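# Place the block onto the bench scale's pan

## Task

Set the block down on the bench scale's pan so that it stays resting there once the robot lets go, without the block ever leaving the table.

## Robot and tools

Robot: two arms, left_arm and right_arm. In the scene frame the origin sits at table-top height midway between the arms' nominal bases, +x points out over the table, +z points up, and left_arm is on the +y side. These names do not match image sides. Calibrated bases: left_arm at (-0.045, +0.294, 0) m, quat_wxyz (+1.000, 0, 0, -0.014); right_arm at (+0.030, -0.342, 0) m, quat_wxyz (+1.000, 0, 0, +0.012). A two-camera stand is fixed to the floor behind the arms. Loose objects may sometimes get a brief nudge.

Frames: every hand pose, velocity, Hand target and wrist-camera pose an arm reports is in that arm's own base frame. Offsets you send run along that arm's base axes, and rotations pivot about its Hand target position. Fixed cameras and the table use the scene frame. Printed positions can be a few cm off, more at long reach. Gripper: fingers point along its +z, close along its y; end_effector_position is the point between the pads, roughly 1 cm short of the tips.

The row format, used by execute_actions and move: 14 numbers, each in [-1, 1]. First left_arm: dx, dy, dz, rx, ry, rz, opening; then the same seven for right_arm. Always give all 14 even if one arm is idle. dx..rz are an offset from that arm's Hand target at the start of the action or move, not a pose; 1.0 equals 0.6 m of travel or 180 degrees of turn; rx, ry, rz form a single rotation vector. A translation longer than 1.0 gets shortened. Opening is absolute: +1 fully open (0.093 m), -1 closed. Sending 0 for all six pose numbers re-requests the current Hand target; a 0 opening is a real command, so resend the current opening to keep a gripper unchanged.

execute_actions: argument actions is a list of actions; each action is a list of up to 15 rows, one per 1/30 s step (an action lasts 0.5 s). A short action repeats its last row. Every row in an action counts from the same start pose, and the next action starts from the new Hand target, so repeating an offset keeps moving. Optional cameras: list of names, ["all"], or []; default is all images for an empty actions list, none otherwise. An empty list also reveals the scene number and task. Unknown camera names invalidate the call.

move: target is one 14-number row or a list of up to 15 rows; all rows are offsets from the Hand targets at the move's start. speed in m/s, 0.002 to 2.9 (default 0.25), turning limited to twice that in rad/s; one value or one per target. blend in m rounds corners between listed targets (0 = stop at each). opening_speed, 0.2 or more per second on the -1..+1 scale, makes fingers change gradually. grip_force 10 to 50 N per pad, one value or one per arm; it persists, and lower values close slowly (about 4 s at 40, 16 s at 10 from fully open). blocking=false returns after about 0.5 s while motion continues. Paths are straight, ignore obstacles and the other arm, and all arms finish together within 10 s. The result adds a move: line with the ending (done, off_target, moving, held, fault) and limits (paced = clipped pose, held = withheld steps). done means within 10 mm and 2 degrees; it says nothing about contact.

wait: seconds 0 to 10, holds last commands, lets a running move continue. stop: brakes a running move. zoom_image: camera cam_left_wrist or cam_right_wrist, region [x0, y0, x1, y1] in image pixels from top-left, at most 504 by 504, only on the latest images. finished_scene: scene integer 1 or 2; irreversible, and the block must already stay on the pan unaided.

Reading results: Hand target is the last commanded pose after clipping; next offsets count from it. The gripper often rests short of it; send the gap as a fresh offset. Commanded orientation is clipped to within 40 degrees of the measured one each step. Friction and weight can leave the hand low, short or tilted, and tiny moves may go astray, so check position and orientation after each move. Tool commands lists present commands. grip_measured: +1 open, -1 closed; pads meet near -0.94, and each mm of object width adds about 0.0208; readings may run up to 0.02 high. To grip a rigid block firmly send a value at least 0.24 below the reading for its width and keep sending it; release with a value well above that reading. Joint positions end with the opening in metres. Joint torques include the arm's weight; entries 1-3 wrap at ±28 N m. Joint velocities may read within noise.

Joint ranges (rad): waist -2.618 to 3.054, shoulder 0 to 3.142, elbow 0 to 3.142 (straight at 2.901), wrist pitch -1.571 to 1.571, wrist yaw -1.571 to 1.571, wrist roll -2.094 to 2.094.

Cameras: cam_left_wrist 896x504 and cam_right_wrist 896x504, pinhole with radial distortion; calibration is given per camera (K, D, T_world_to_cam in that arm's base frame) and can be slightly off.

Avoid: anything falling off the table or being left off it; dropping the block from height or releasing it while it moves; fast impacts on the scale, table or fixtures; any contact or pressing between the two arms, including one gripper closing on the other's fingers; strain on camera cables; paths passing near an arm's own base (go around); long stretched reach or pushing toward unreachable poses, which heats motors (MOTOR HOT at 75 °C, fold-away fault at 90 °C, arm collapse at 100 °C). A blocked arm keeps pushing until you command its target back past the gripper. Time spent thinking also runs the scene, and arm stops cost.

Each tool is called after ">>>" by a JSON object that holds its "op" and its "data", one argument or row to a line.

## Session

>>> {"op": "execute_actions", "data": {
  "actions": []
}}

Scene clock: 0.00 s.
left_arm: end_effector_position=(+0.2859, +0.1840, +0.2574) grip_measured=+1.000 end_effector_quat_wxyz=(+0.461, -0.084, +0.837, +0.284) | right_arm: end_effector_position=(+0.3661, +0.1151, +0.2179) grip_measured=+1.000 end_effector_quat_wxyz=(+0.565, -0.084, +0.777, +0.267)
Joint positions: left_arm=[0.507 0.965 0.835 -0.301 -0.132 0.391 0.093] | right_arm=[0.129 1.175 0.594 0.339 -0.41 0.235 0.093]
Joint velocities: within noise
Joint torques (N m): no reading
Motor temperatures (°C): left_arm=[26 33 33 31 30 23 26] | right_arm=[28 35 35 28 26 24 26]
Heat: left arm: 33 °C; right arm: 35 °C.
Hand target: left_arm +0.2873, +0.1848, +0.2689; +0.473, -0.084, +0.828, +0.289 | right_arm +0.3674, +0.1152, +0.2272; +0.574, -0.087, +0.769, +0.267
Tool commands: left_gripper/opening=+1.0 right_gripper/opening=+1.0

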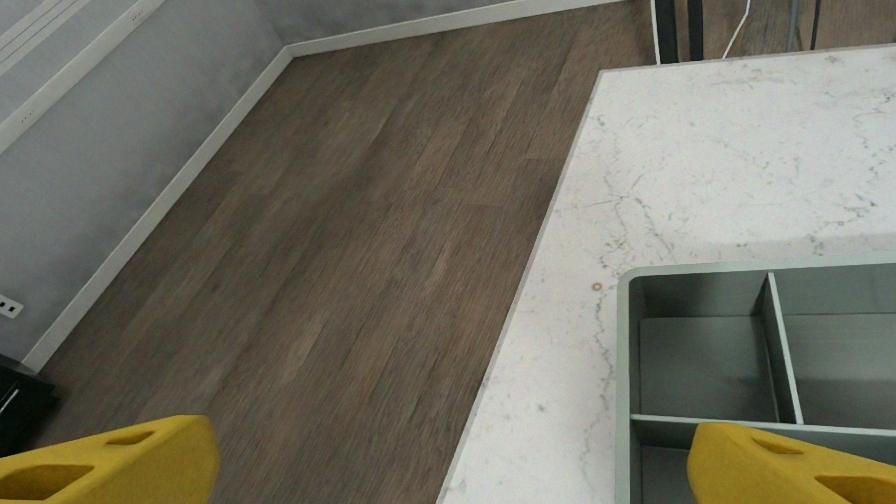

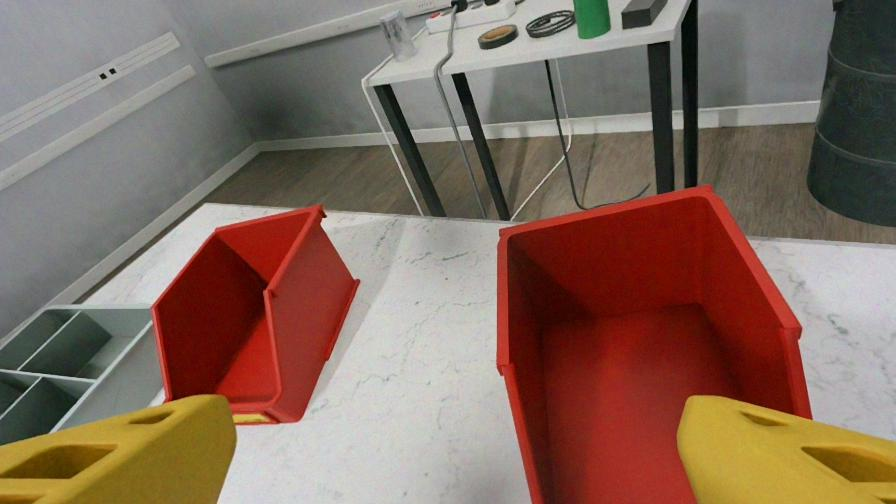

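>>> {"op": "move", "data": {
  "target": [-0.145,-0.31,0.18,0,0,-0.417,1,-0.278,-0.275,0.24,0,0,-0.417,1],
  "speed": 0.5,
  "cameras": ["all"]
}}

Scene clock: 17.03 s.
left_arm: end_effector_position=(+0.2024, +0.0010, +0.3703) grip_measured=+1.000 end_effector_quat_wxyz=(+0.564, +0.389, +0.728, -0.006) | right_arm: end_effector_position=(+0.2015, -0.0482, +0.3617) grip_measured=+1.000 end_effector_quat_wxyz=(+0.612, +0.388, +0.674, -0.145)
Joint positions: left_arm=[0.867 0.987 1.452 -1.562 1.15 1.538 0.093] | right_arm=[0.67 0.887 1.236 -1.327 1.315 1.252 0.093]
Joint torques (N m): left_arm=[-0.39 0.08 8.34 0.99 0.62 0.1] | right_arm=[-0.21 0.75 8.06 1.04 0.55 0.14]
Motor temperatures (°C): left_arm=[26 33 35 34 30 23 26] | right_arm=[28 35 40 32 26 24 26]
Heat: left arm: 35 °C; right arm: 40 °C.
Hand target: left_arm +0.2004, -0.0012, +0.3770; +0.551, +0.438, +0.708, -0.059 | right_arm +0.2007, -0.0497, +0.3712; +0.618, +0.400, +0.663, -0.138
Off the commanded pose: left_arm 0.007 m, 9 deg | right_arm 0.010 m, 2 deg.
joint sent to its limit (left arm) — joint 4 (wrist pitch), lower limit. The joint targets are off in orientation, not in position.
move: off_target (left_arm)
camera_calibration:
cam_left_wrist: T_world_to_cam=[[-0.548123, -0.71152, -0.43966, 0.27642], [-0.395247, 0.68361, -0.613562, 0.346526], [0.737117, -0.162533, -0.655928, 0.178265], [0, 0, 0, 1]] pos_world=[0.157073, -0.0112364, 0.451075]
cam_right_wrist: T_world_to_cam=[[-0.696639, -0.656221, -0.289947, 0.216414], [-0.264247, 0.61044, -0.746684, 0.389525], [0.666984, -0.443551, -0.59866, 0.148718], [0, 0, 0, 1]] pos_world=[0.154501, -0.0298022, 0.442632]

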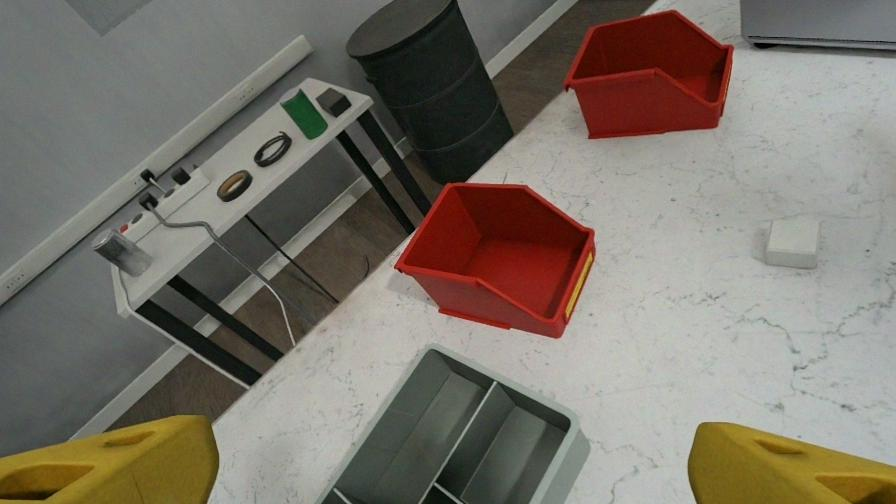

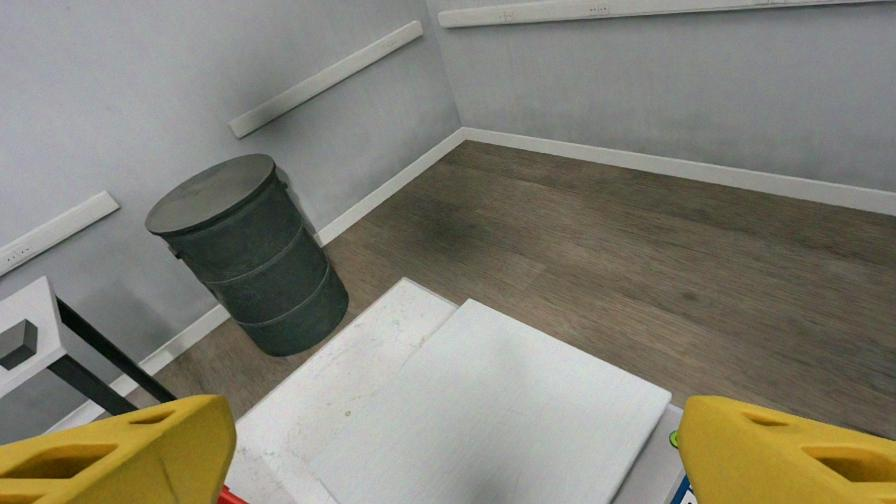

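>>> {"op": "zoom_image", "data": {
  "camera": "cam_left_wrist",
  "region": [720, 180, 880, 300]
}}

>>> {"op": "zoom_image", "data": {
  "camera": "cam_left_wrist",
  "region": [700, 0, 896, 110]
}}

Scaled by 3.150.

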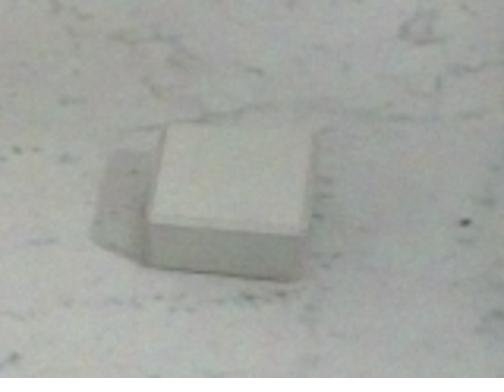

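Scaled by 2.571.

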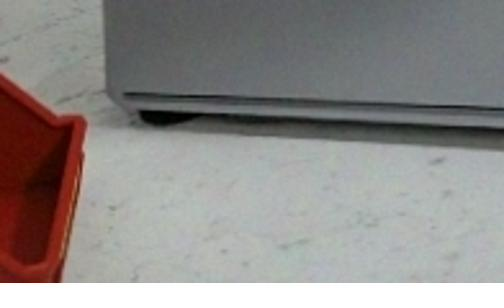

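>>> {"op": "move", "data": {
  "target": [-0.045,-0.165,0.1,0,0,-0.18,1,0.064,0.576,-0.352,0.013,0.472,0.387,1],
  "speed": 0.4,
  "cameras": ["all"]
}}

Scene clock: 49.77 s.
left_arm: end_effector_position=(+0.1761, -0.0980, +0.4303) grip_measured=+1.000 end_effector_quat_wxyz=(+0.577, +0.546, +0.596, -0.117) | right_arm: end_effector_position=(+0.2356, +0.2915, +0.1573) grip_measured=+1.000 end_effector_quat_wxyz=(+0.001, -0.190, +0.982, -0.008)
Joint positions: left_arm=[0.369 1.039 1.706 -1.565 1.168 1.399 0.093] | right_arm=[0.897 1.996 1.938 -1.521 0.013 0.515 0.093]
Joint torques (N m): left_arm=[-0.29 0.84 7.1 1.25 0.73 -0.05] | right_arm=[-0.5 -8.59 8.42 0.25 -0.15 -0.12]
Heat: left arm: 37 °C; right arm: 41 °C.
Hand target: left_arm +0.1734, -0.1002, +0.4369; +0.513, +0.618, +0.558, -0.210 | right_arm +0.2391, +0.2958, +0.1599; +0.000, -0.191, +0.982, +0.000
Off the commanded pose: left_arm 0.008 m, 16 deg | right_arm 0.006 m, 1 deg.
joint sent to its limit (left arm) — joint 4 (wrist pitch), lower limit. The joint targets are off in orientation, not in position.
move: off_target (left_arm)
camera_calibration:
cam_left_wrist: T_world_to_cam=[[-0.768775, -0.399934, -0.499037, 0.312871], [0.00225723, 0.77863, -0.62748, 0.385887], [0.639516, -0.483517, -0.597688, 0.181535], [0, 0, 0, 1]] pos_world=[0.123562, -0.0875598, 0.506772]
cam_right_wrist: T_world_to_cam=[[0.362924, -0.931762, 0.010306, 0.18724], [-0.837511, -0.321324, 0.441958, 0.258204], [-0.408488, -0.169028, -0.896977, 0.374624], [0, 0, 0, 1]] pos_world=[0.301324, 0.320752, 0.219984]

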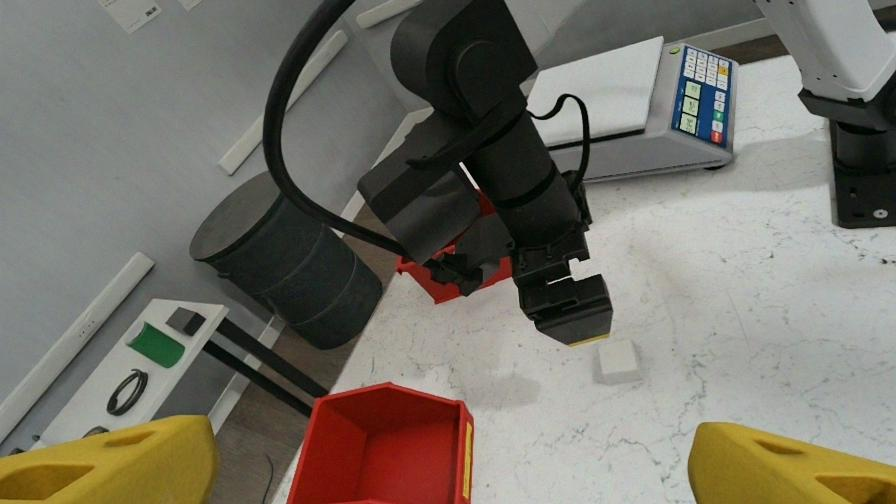

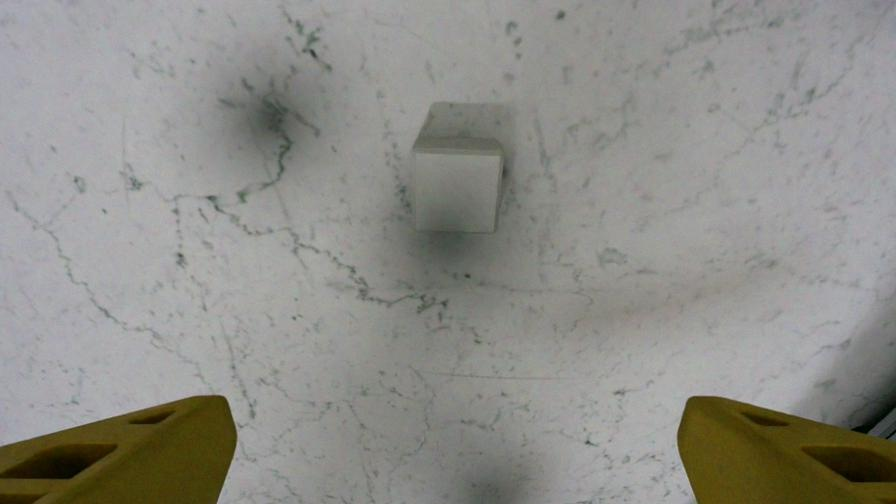

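>>> {"op": "move", "data": {
  "target": [
    [0,0,0,0,0,0,1,0.0083,-0.0025,-0.18,0,0,0,1],
    [0,0,0,0,0,0,1,0.0083,-0.0025,-0.233,0,0,0,1]
  ],
  "blend": [0.01,0],
  "speed": [0.2,0.1],
  "cameras": ["cam_right_wrist"]
}}

Scene clock: 68.23 s.
left_arm: end_effector_position=(+0.1761, -0.0981, +0.4303) grip_measured=+1.000 end_effector_quat_wxyz=(+0.577, +0.546, +0.596, -0.117) | right_arm: end_effector_position=(+0.2445, +0.2949, +0.0289) grip_measured=+1.000 end_effector_quat_wxyz=(+0.008, -0.189, +0.982, -0.001)
Joint positions: left_arm=[0.369 1.039 1.706 -1.565 1.169 1.399 0.093] | right_arm=[0.884 2.044 1.493 -1.01 0.012 0.503 0.093]
Joint torques (N m): left_arm=[-0.35 0.95 7.09 1.27 0.71 -0.05] | right_arm=[-0.53 -8.98 4.93 0.5 -0.18 -0.11]
Heat: left arm: 38 °C; right arm: 42 °C.
Hand target: left_arm +0.1734, -0.1002, +0.4369; +0.513, +0.618, +0.558, -0.210 | right_arm +0.2441, +0.2943, +0.0201; +0.000, -0.191, +0.982, +0.000
Off the commanded pose: left_arm 0.007 m, 16 deg | right_arm 0.009 m, 1 deg.
joint sent to its limit (left arm) — joint 4 (wrist pitch), lower limit. The joint targets are off in orientation, not in position.
move: off_target (left_arm)
camera_calibration:
cam_right_wrist: T_world_to_cam=[[0.362539, -0.931969, 0.00051027, 0.188883], [-0.842431, -0.327474, 0.427867, 0.326877], [-0.398591, -0.155548, -0.903842, 0.25742], [0, 0, 0, 1]] pos_world=[0.3095, 0.323118, 0.092711]
Images, in order (width x height): cam_right_wrist 896x504.

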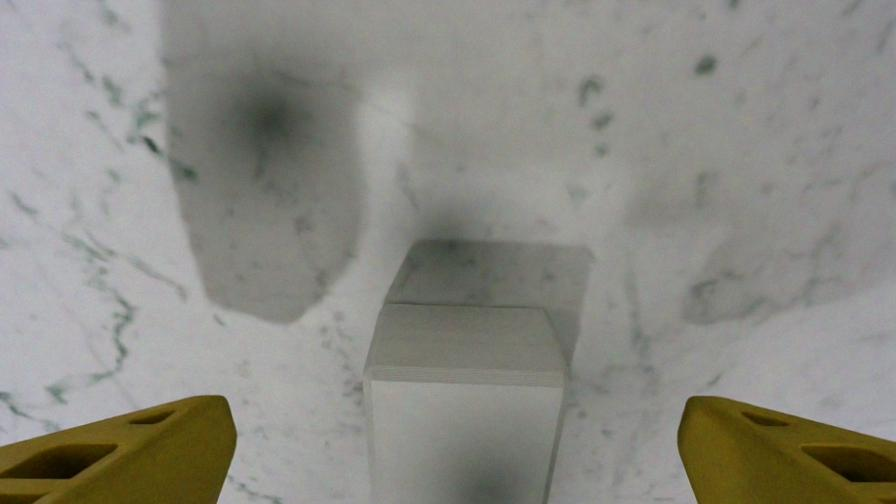

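>>> {"op": "move", "data": {
  "target": [
    [0,0,0,0,0,0,1,-0.0105,-0.0055,-0.015,0,0,0,1],
    [0,0,0,0,0,0,1,-0.0105,-0.0055,-0.015,0,0,0,-0.42],
    [0,0,0,0,0,0,1,-0.0105,-0.0055,0.08,0,0,0,-0.42]
  ],
  "speed": [0.06,0.1,0.15],
  "opening_speed": 1.5,
  "cameras": ["cam_right_wrist"]
}}

Scene clock: 81.57 s.
left_arm: end_effector_position=(+0.1761, -0.0981, +0.4303) grip_measured=+1.000 end_effector_quat_wxyz=(+0.577, +0.546, +0.596, -0.117) | right_arm: end_effector_position=(+0.2332, +0.2813, +0.0456) grip_measured=-0.258 end_effector_quat_wxyz=(-0.022, -0.189, +0.981, -0.025)
Joint positions: left_arm=[0.369 1.039 1.706 -1.565 1.169 1.399 0.093] | right_arm=[0.884 2.03 1.539 -1.145 0.011 0.503 0.033]
Joint torques (N m): left_arm=[-0.34 0.88 7.09 1.25 0.71 -0.05] | right_arm=[0.14 -13.67 8.12 0.1 -0.18 -0.02]
Motor temperatures (°C): left_arm=[26 32 38 33 30 23 26] | right_arm=[28 40 42 28 26 24 26]
Heat: left arm: 38 °C; right arm: 42 °C.
Hand target: left_arm +0.1734, -0.1002, +0.4369; +0.513, +0.618, +0.558, -0.210 | right_arm +0.2378, +0.2911, +0.0682; +0.000, -0.191, +0.982, +0.000
Off the commanded pose: left_arm 0.007 m, 16 deg | right_arm 0.025 m, 4 deg.
joint sent to its limit (left arm) — joint 4 (wrist pitch), lower limit. The joint targets are off in orientation, not in position.
move: off_target (left_arm, right_arm)
camera_calibration:
cam_right_wrist: T_world_to_cam=[[0.363437, -0.930883, 0.0370129, 0.17817], [-0.820151, -0.300855, 0.486661, 0.290443], [-0.441889, -0.207227, -0.872806, 0.289115], [0, 0, 0, 1]] pos_world=[0.30121, 0.313149, 0.1044]
Images, in order (width x height): cam_right_wrist 896x504.

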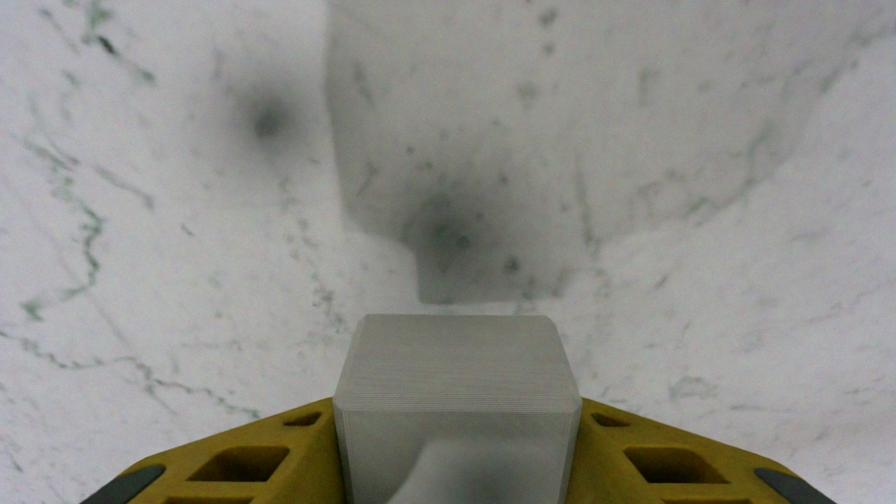

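>>> {"op": "move", "data": {
  "target": [
    [0,0,0,0,0,0,1,0,0,0.33,0,0,0,-0.42],
    [0,0,0,0,0,0,1,0.182,-0.687,0.33,0,0,-0.122,-0.42]
  ],
  "speed": [0.25,0.35],
  "blend": [0.08,0],
  "cameras": ["all"]
}}

Scene clock: 90.63 s.
left_arm: end_effector_position=(+0.1761, -0.0981, +0.4303) grip_measured=+1.000 end_effector_quat_wxyz=(+0.577, +0.546, +0.596, -0.117) | right_arm: end_effector_position=(+0.3415, -0.1212, +0.2591) grip_measured=-0.259 end_effector_quat_wxyz=(+0.127, +0.008, +0.991, -0.044)
Joint positions: left_arm=[0.369 1.039 1.706 -1.565 1.169 1.399 0.093] | right_arm=[-0.341 1.787 2.049 -1.563 -0.001 -0.326 0.033]
Joint torques (N m): left_arm=[-0.32 0.88 7.08 1.26 0.7 -0.06] | right_arm=[0.29 -7.25 7.97 0.9 -0.1 -0.12]
Heat: left arm: 38 °C; right arm: 43 °C.
Hand target: left_arm +0.1734, -0.1002, +0.4369; +0.513, +0.618, +0.558, -0.210 | right_arm +0.3470, -0.1211, +0.2662; +0.000, -0.001, +1.000, +0.000
Off the commanded pose: left_arm 0.007 m, 16 deg | right_arm 0.009 m, 15 deg.
joint sent to its limit (left arm) — joint 4 (wrist pitch), lower limit. The joint targets are off in orientation, not in position.
joint sent to its limit (right arm) — joint 4 (wrist pitch), lower limit. The joint targets are off in orientation, not in position.
move: off_target (left_arm, right_arm)
camera_calibration:
cam_left_wrist: T_world_to_cam=[[-0.768837, -0.399847, -0.499011, 0.312846], [0.00252693, 0.778476, -0.627669, 0.385999], [0.63944, -0.483836, -0.597511, 0.18155], [0, 0, 0, 1]] pos_world=[0.123462, -0.0875602, 0.506872]
cam_right_wrist: T_world_to_cam=[[-0.0343979, -0.996433, 0.0770575, -0.126173], [-0.978984, 0.0491027, 0.197937, 0.325679], [-0.201015, -0.0686295, -0.977181, 0.401491], [0, 0, 0, 1]] pos_world=[0.3952, -0.11416, 0.337588]

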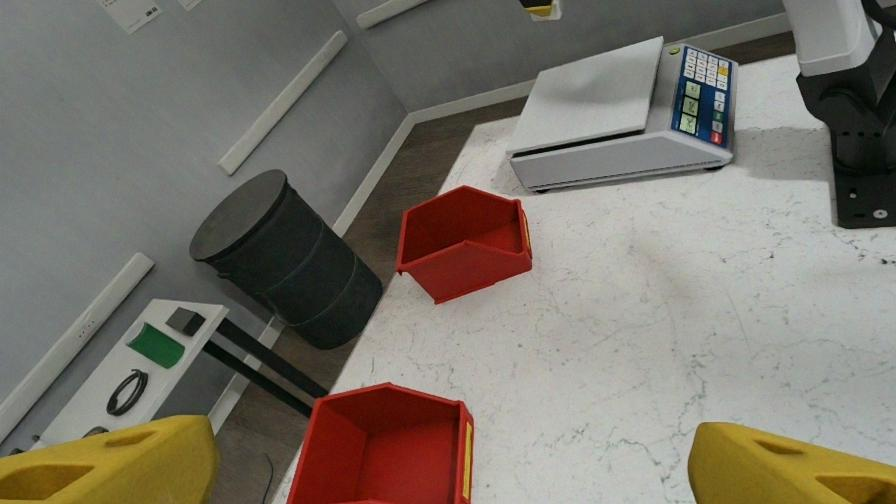

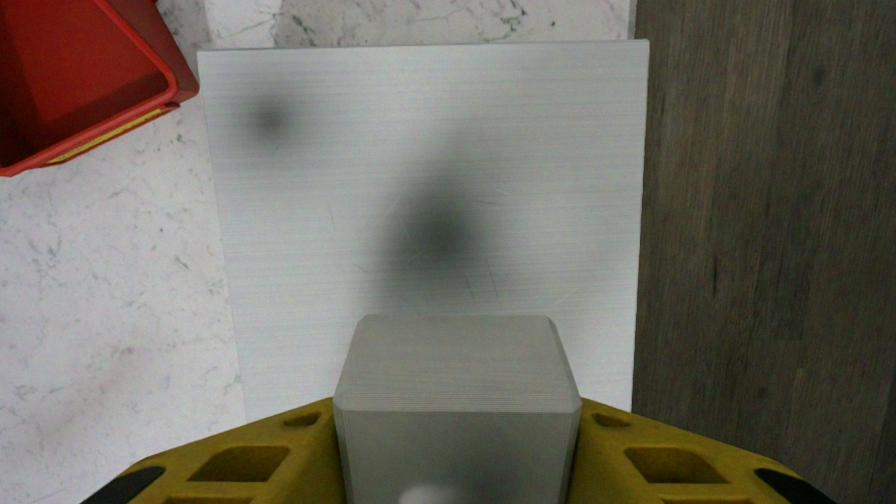

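>>> {"op": "move", "data": {
  "target": [0,0,0,0,0,0,1,0.005,0,-0.204,0,0,0,-0.42],
  "speed": 0.2,
  "cameras": ["all"]
}}

>>> {"op": "zoom_image", "data": {
  "camera": "cam_left_wrist",
  "region": [480, 0, 760, 200]
}}

Scene clock: 96.57 s.
left_arm: end_effector_position=(+0.1761, -0.0981, +0.4303) grip_measured=+1.000 end_effector_quat_wxyz=(+0.577, +0.546, +0.596, -0.117) | right_arm: end_effector_position=(+0.3469, -0.1219, +0.1490) grip_measured=-0.259 end_effector_quat_wxyz=(+0.001, +0.006, +1.000, +0.000)
Joint positions: left_arm=[0.369 1.039 1.706 -1.565 1.169 1.399 0.093] | right_arm=[-0.338 1.948 1.837 -1.459 -0.001 -0.326 0.033]
Joint torques (N m): left_arm=[-0.32 0.94 7.1 1.25 0.7 -0.06] | right_arm=[0.24 -8.81 5.35 0.53 -0.11 -0.07]
Heat: left arm: 38 °C; right arm: 43 °C.
Hand target: left_arm +0.1734, -0.1002, +0.4369; +0.513, +0.618, +0.558, -0.210 | right_arm +0.3500, -0.1211, +0.1438; +0.000, -0.001, +1.000, +0.000
Off the commanded pose: left_arm 0.007 m, 16 deg | right_arm 0.006 m, 1 deg.
joint sent to its limit (left arm) — joint 4 (wrist pitch), lower limit. The joint targets are off in orientation, not in position.
move: off_target (left_arm)
camera_calibration:
cam_left_wrist: T_world_to_cam=[[-0.768837, -0.399847, -0.499011, 0.312846], [0.00252693, 0.778476, -0.627669, 0.385999], [0.63944, -0.483836, -0.597511, 0.18155], [0, 0, 0, 1]] pos_world=[0.123462, -0.0875602, 0.506872]
cam_right_wrist: T_world_to_cam=[[-0.0218782, -0.999745, -0.00567163, -0.110676], [-0.897877, 0.0171533, 0.439911, 0.284733], [-0.439702, 0.0147169, -0.898023, 0.376043], [0, 0, 0, 1]] pos_world=[0.41858, -0.121066, 0.211811]

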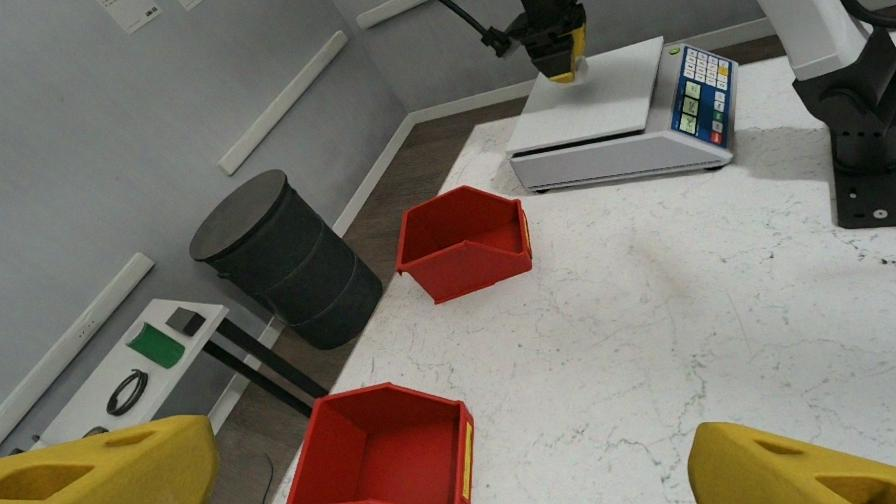

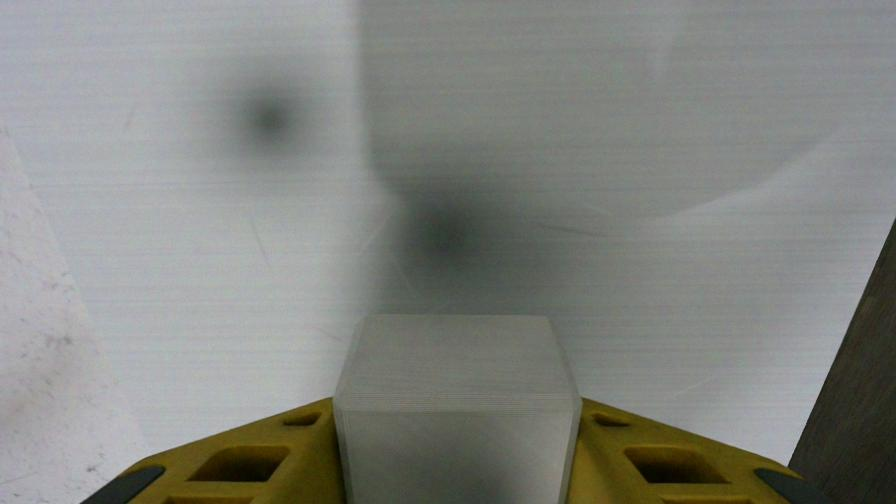

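Scaled by 1.800.

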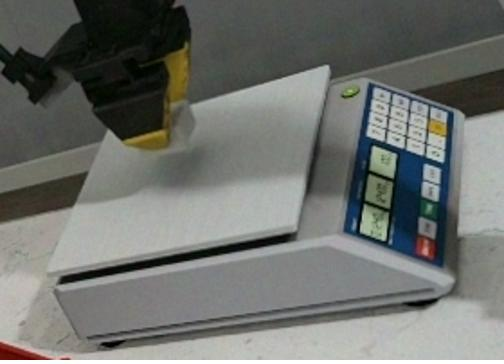

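>>> {"op": "move", "data": {
  "target": [
    [0,0,0,0,0,0,1,0,0,-0.033,0,0,0,-0.42],
    [0,0,0,0,0,0,1,0,0,-0.048,0,0,0,-0.42]
  ],
  "speed": [0.1,0.025],
  "blend": [0.003,0],
  "cameras": ["all"]
}}

>>> {"op": "zoom_image", "data": {
  "camera": "cam_left_wrist",
  "region": [500, 20, 700, 160]
}}

Scene clock: 103.27 s.
left_arm: end_effector_position=(+0.1761, -0.0981, +0.4303) grip_measured=+1.000 end_effector_quat_wxyz=(+0.577, +0.546, +0.596, -0.117) | right_arm: end_effector_position=(+0.3477, -0.1222, +0.1203) grip_measured=-0.259 end_effector_quat_wxyz=(-0.002, +0.006, +1.000, +0.001)
Joint positions: left_arm=[0.369 1.039 1.706 -1.565 1.169 1.399 0.093] | right_arm=[-0.338 1.948 1.723 -1.35 -0.001 -0.326 0.033]
Joint torques (N m): left_arm=[-0.32 0.88 7.12 1.24 0.72 -0.05] | right_arm=[0.35 -9.42 4.62 0.6 -0.09 -0.11]
Heat: left arm: 38 °C; right arm: 43 °C.
Hand target: left_arm +0.1734, -0.1002, +0.4369; +0.513, +0.618, +0.558, -0.210 | right_arm +0.3500, -0.1211, +0.1150; +0.000, -0.001, +1.000, +0.000
Off the commanded pose: left_arm 0.007 m, 16 deg | right_arm 0.006 m, 1 deg.
joint sent to its limit (left arm) — joint 4 (wrist pitch), lower limit. The joint targets are off in orientation, not in position.
move: off_target (left_arm)
camera_calibration:
cam_left_wrist: T_world_to_cam=[[-0.768837, -0.399847, -0.499011, 0.312846], [0.00252693, 0.778476, -0.627669, 0.385999], [0.63944, -0.483836, -0.597511, 0.18155], [0, 0, 0, 1]] pos_world=[0.123462, -0.0875602, 0.506872]
cam_right_wrist: T_world_to_cam=[[-0.021937, -0.999733, -0.00722387, -0.11091], [-0.895807, 0.0164474, 0.444138, 0.296768], [-0.443901, 0.0162143, -0.895929, 0.352055], [0, 0, 0, 1]] pos_world=[0.419691, -0.12147, 0.18281]

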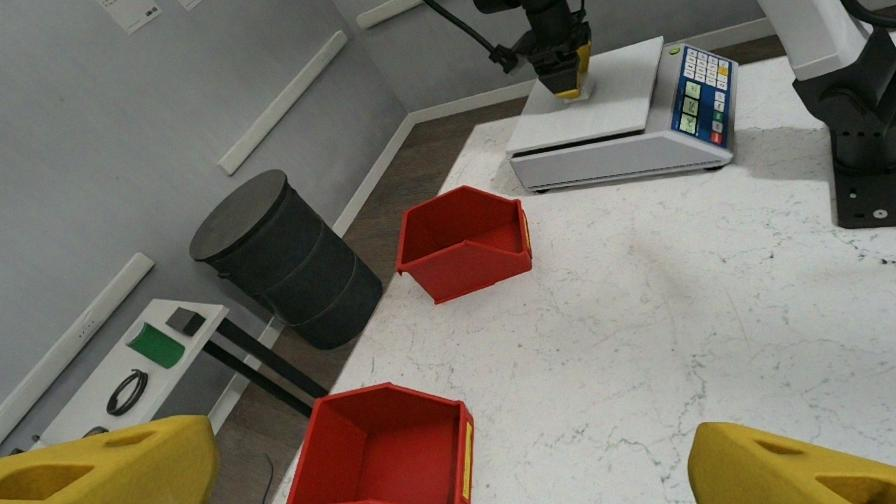

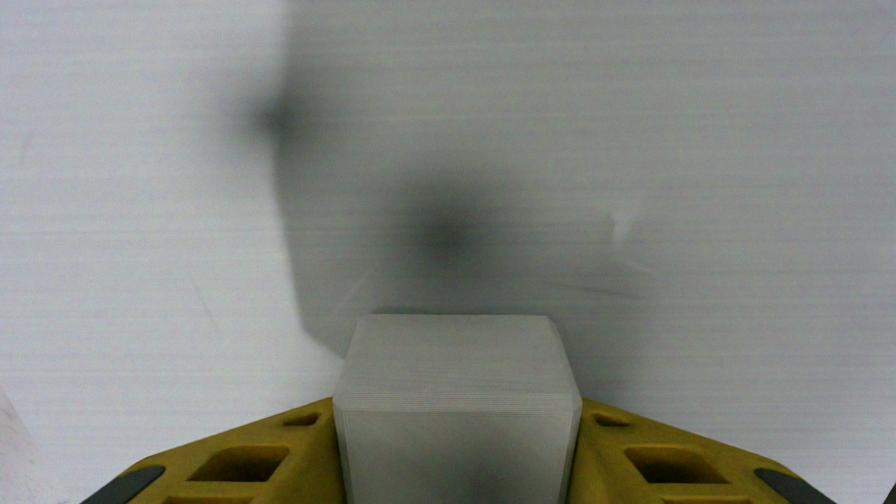

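Scaled by 2.520.

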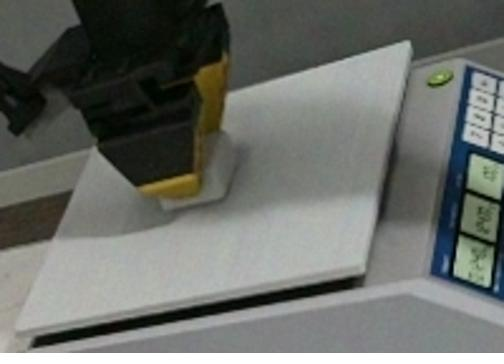

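>>> {"op": "move", "data": {
  "target": [0,0,0,0,0,0,1,0,0,-0.015,0,0,0,-0.42],
  "speed": 0.025,
  "cameras": ["cam_left_wrist","cam_right_wrist"]
}}

>>> {"op": "zoom_image", "data": {
  "camera": "cam_left_wrist",
  "region": [500, 20, 700, 160]
}}

Scene clock: 108.27 s.
left_arm: end_effector_position=(+0.1761, -0.0981, +0.4303) grip_measured=+1.000 end_effector_quat_wxyz=(+0.577, +0.546, +0.596, -0.117) | right_arm: end_effector_position=(+0.3473, -0.1235, +0.1189) grip_measured=-0.259 end_effector_quat_wxyz=(-0.001, +0.006, +1.000, -0.004)
Joint positions: left_arm=[0.369 1.039 1.706 -1.565 1.169 1.399 0.093] | right_arm=[-0.338 1.943 1.71 -1.337 0.007 -0.326 0.033]
Joint torques (N m): left_arm=[-0.31 0.92 7.09 1.25 0.71 -0.06] | right_arm=[0.35 -8.87 3.1 0.84 -0.17 -0.13]
Heat: left arm: 38 °C; right arm: 44 °C.
Hand target: left_arm +0.1734, -0.1002, +0.4369; +0.513, +0.618, +0.558, -0.210 | right_arm +0.3500, -0.1210, +0.1060; +0.000, -0.001, +1.000, +0.000
Off the commanded pose: left_arm 0.007 m, 16 deg | right_arm 0.013 m, 1 deg.
joint sent to its limit (left arm) — joint 4 (wrist pitch), lower limit. The joint targets are off in orientation, not in position.
move: off_target (left_arm, right_arm)
camera_calibration:
cam_left_wrist: T_world_to_cam=[[-0.768837, -0.399847, -0.499011, 0.312846], [0.00252693, 0.778476, -0.627669, 0.385999], [0.63944, -0.483836, -0.597511, 0.18155], [0, 0, 0, 1]] pos_world=[0.123462, -0.0875602, 0.506872]
cam_right_wrist: T_world_to_cam=[[-0.0219268, -0.999757, 0.00207049, -0.113305], [-0.896846, 0.0205848, 0.441863, 0.298129], [-0.441799, 0.00783172, -0.89708, 0.349015], [0, 0, 0, 1]] pos_world=[0.419086, -0.122148, 0.181597]

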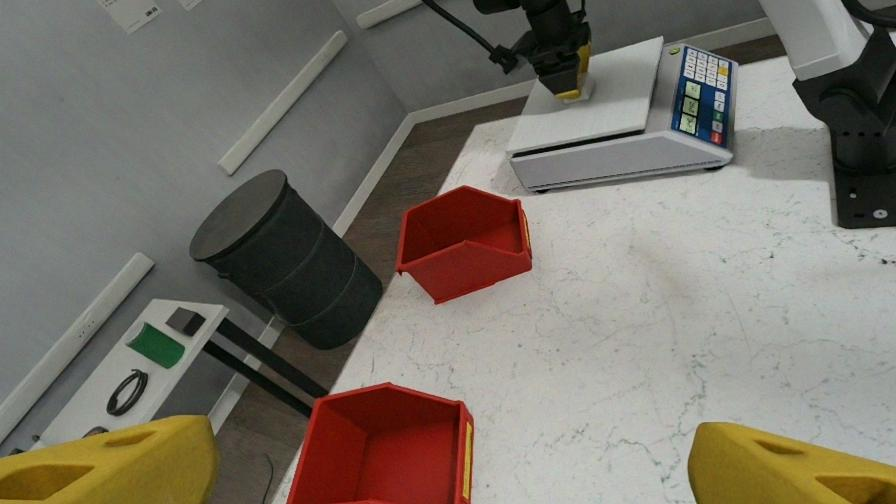

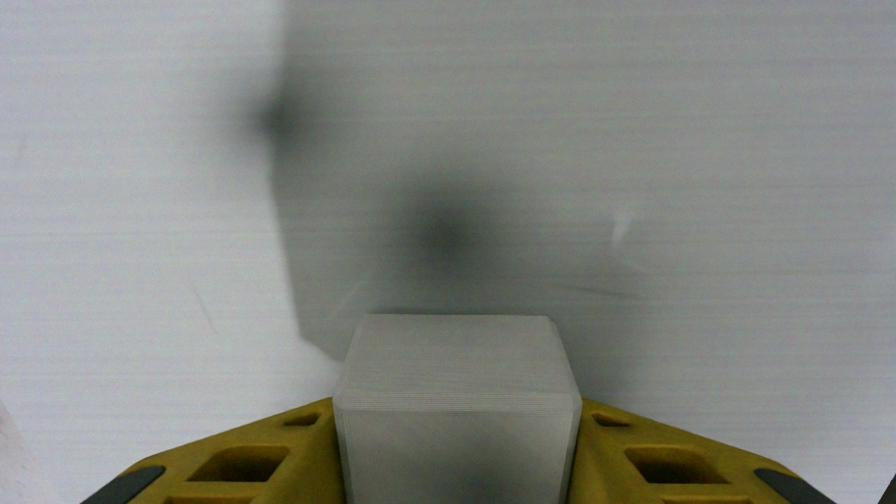

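Scaled by 2.520.

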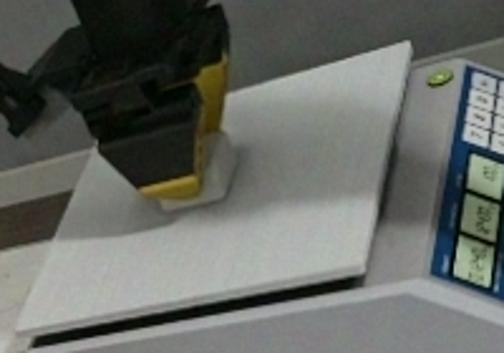

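>>> {"op": "move", "data": {
  "target": [
    [0,0,0,0,0,0,1,-0.004,-0.003,0.01,0,0,0,-0.42],
    [0,0,0,0,0,0,1,-0.004,-0.003,0.01,0,0,0,0.5],
    [0,0,0,0,0,0,1,-0.004,-0.003,0.18,0,0,0,0.5]
  ],
  "speed": [0.1,0.1,0.15],
  "opening_speed": 1.0,
  "cameras": ["cam_left_wrist","cam_right_wrist"]
}}

Scene clock: 116.80 s.
left_arm: end_effector_position=(+0.1761, -0.0981, +0.4303) grip_measured=+1.000 end_effector_quat_wxyz=(+0.577, +0.546, +0.596, -0.117) | right_arm: end_effector_position=(+0.3469, -0.1233, +0.1902) grip_measured=+0.498 end_effector_quat_wxyz=(+0.027, +0.004, +1.000, -0.013)
Joint positions: left_arm=[0.369 1.039 1.706 -1.565 1.169 1.399 0.093] | right_arm=[-0.338 1.925 1.97 -1.556 0.007 -0.331 0.069]
Joint torques (N m): left_arm=[-0.38 0.85 7.01 1.26 0.7 -0.05] | right_arm=[-0.16 -12.71 8.25 0.37 -0.17 -0.14]
Motor temperatures (°C): left_arm=[26 31 38 33 30 23 26] | right_arm=[28 45 42 27 26 24 27]
Heat: left arm: 38 °C; right arm: 45 °C.
Hand target: left_arm +0.1734, -0.1002, +0.4369; +0.513, +0.618, +0.558, -0.210 | right_arm +0.3476, -0.1228, +0.2141; +0.000, -0.001, +1.000, +0.000
Off the commanded pose: left_arm 0.007 m, 16 deg | right_arm 0.024 m, 4 deg.
joint sent to its limit (left arm) — joint 4 (wrist pitch), lower limit. The joint targets are off in orientation, not in position.
joint sent to its limit (right arm) — joint 4 (wrist pitch), lower limit. The joint targets are off in orientation, not in position.
move: off_target (left_arm, right_arm)
camera_calibration:
cam_left_wrist: T_world_to_cam=[[-0.768837, -0.399847, -0.499011, 0.312846], [0.00252693, 0.778476, -0.627669, 0.385999], [0.63944, -0.483836, -0.597511, 0.18155], [0, 0, 0, 1]] pos_world=[0.123462, -0.0875602, 0.506872]
cam_right_wrist: T_world_to_cam=[[-0.0175463, -0.99963, 0.020768, -0.118401], [-0.920144, 0.0242708, 0.390827, 0.284592], [-0.391186, -0.012252, -0.92023, 0.397154], [0, 0, 0, 1]] pos_world=[0.41515, -0.120399, 0.256706]

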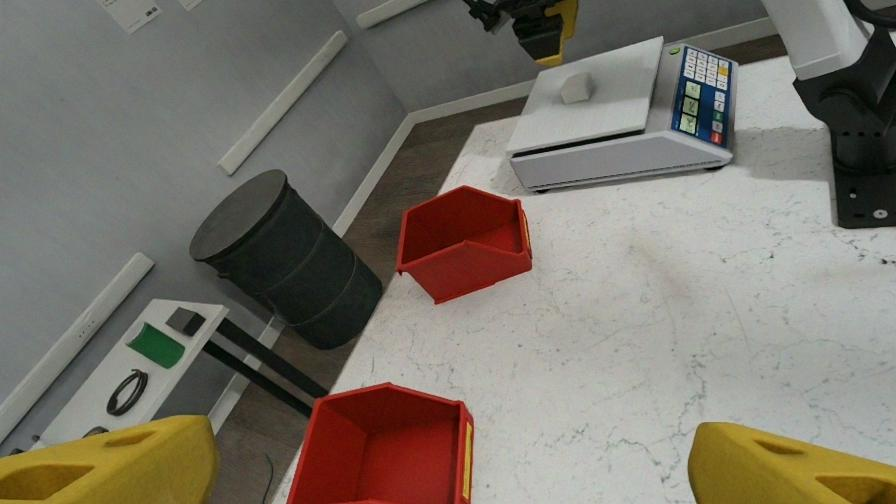

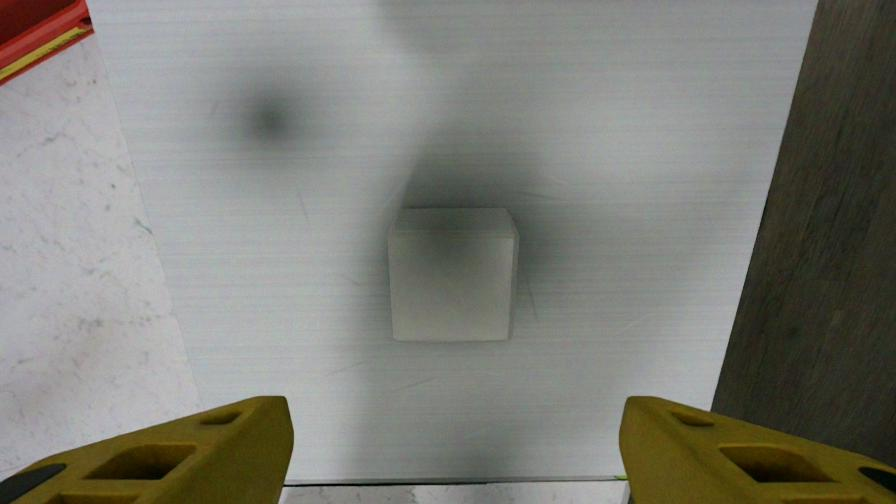

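Block is centered on the pan.

>>> {"op": "finished_scene", "data": {
  "scene": 1
}}

The scene is finished: the task was done.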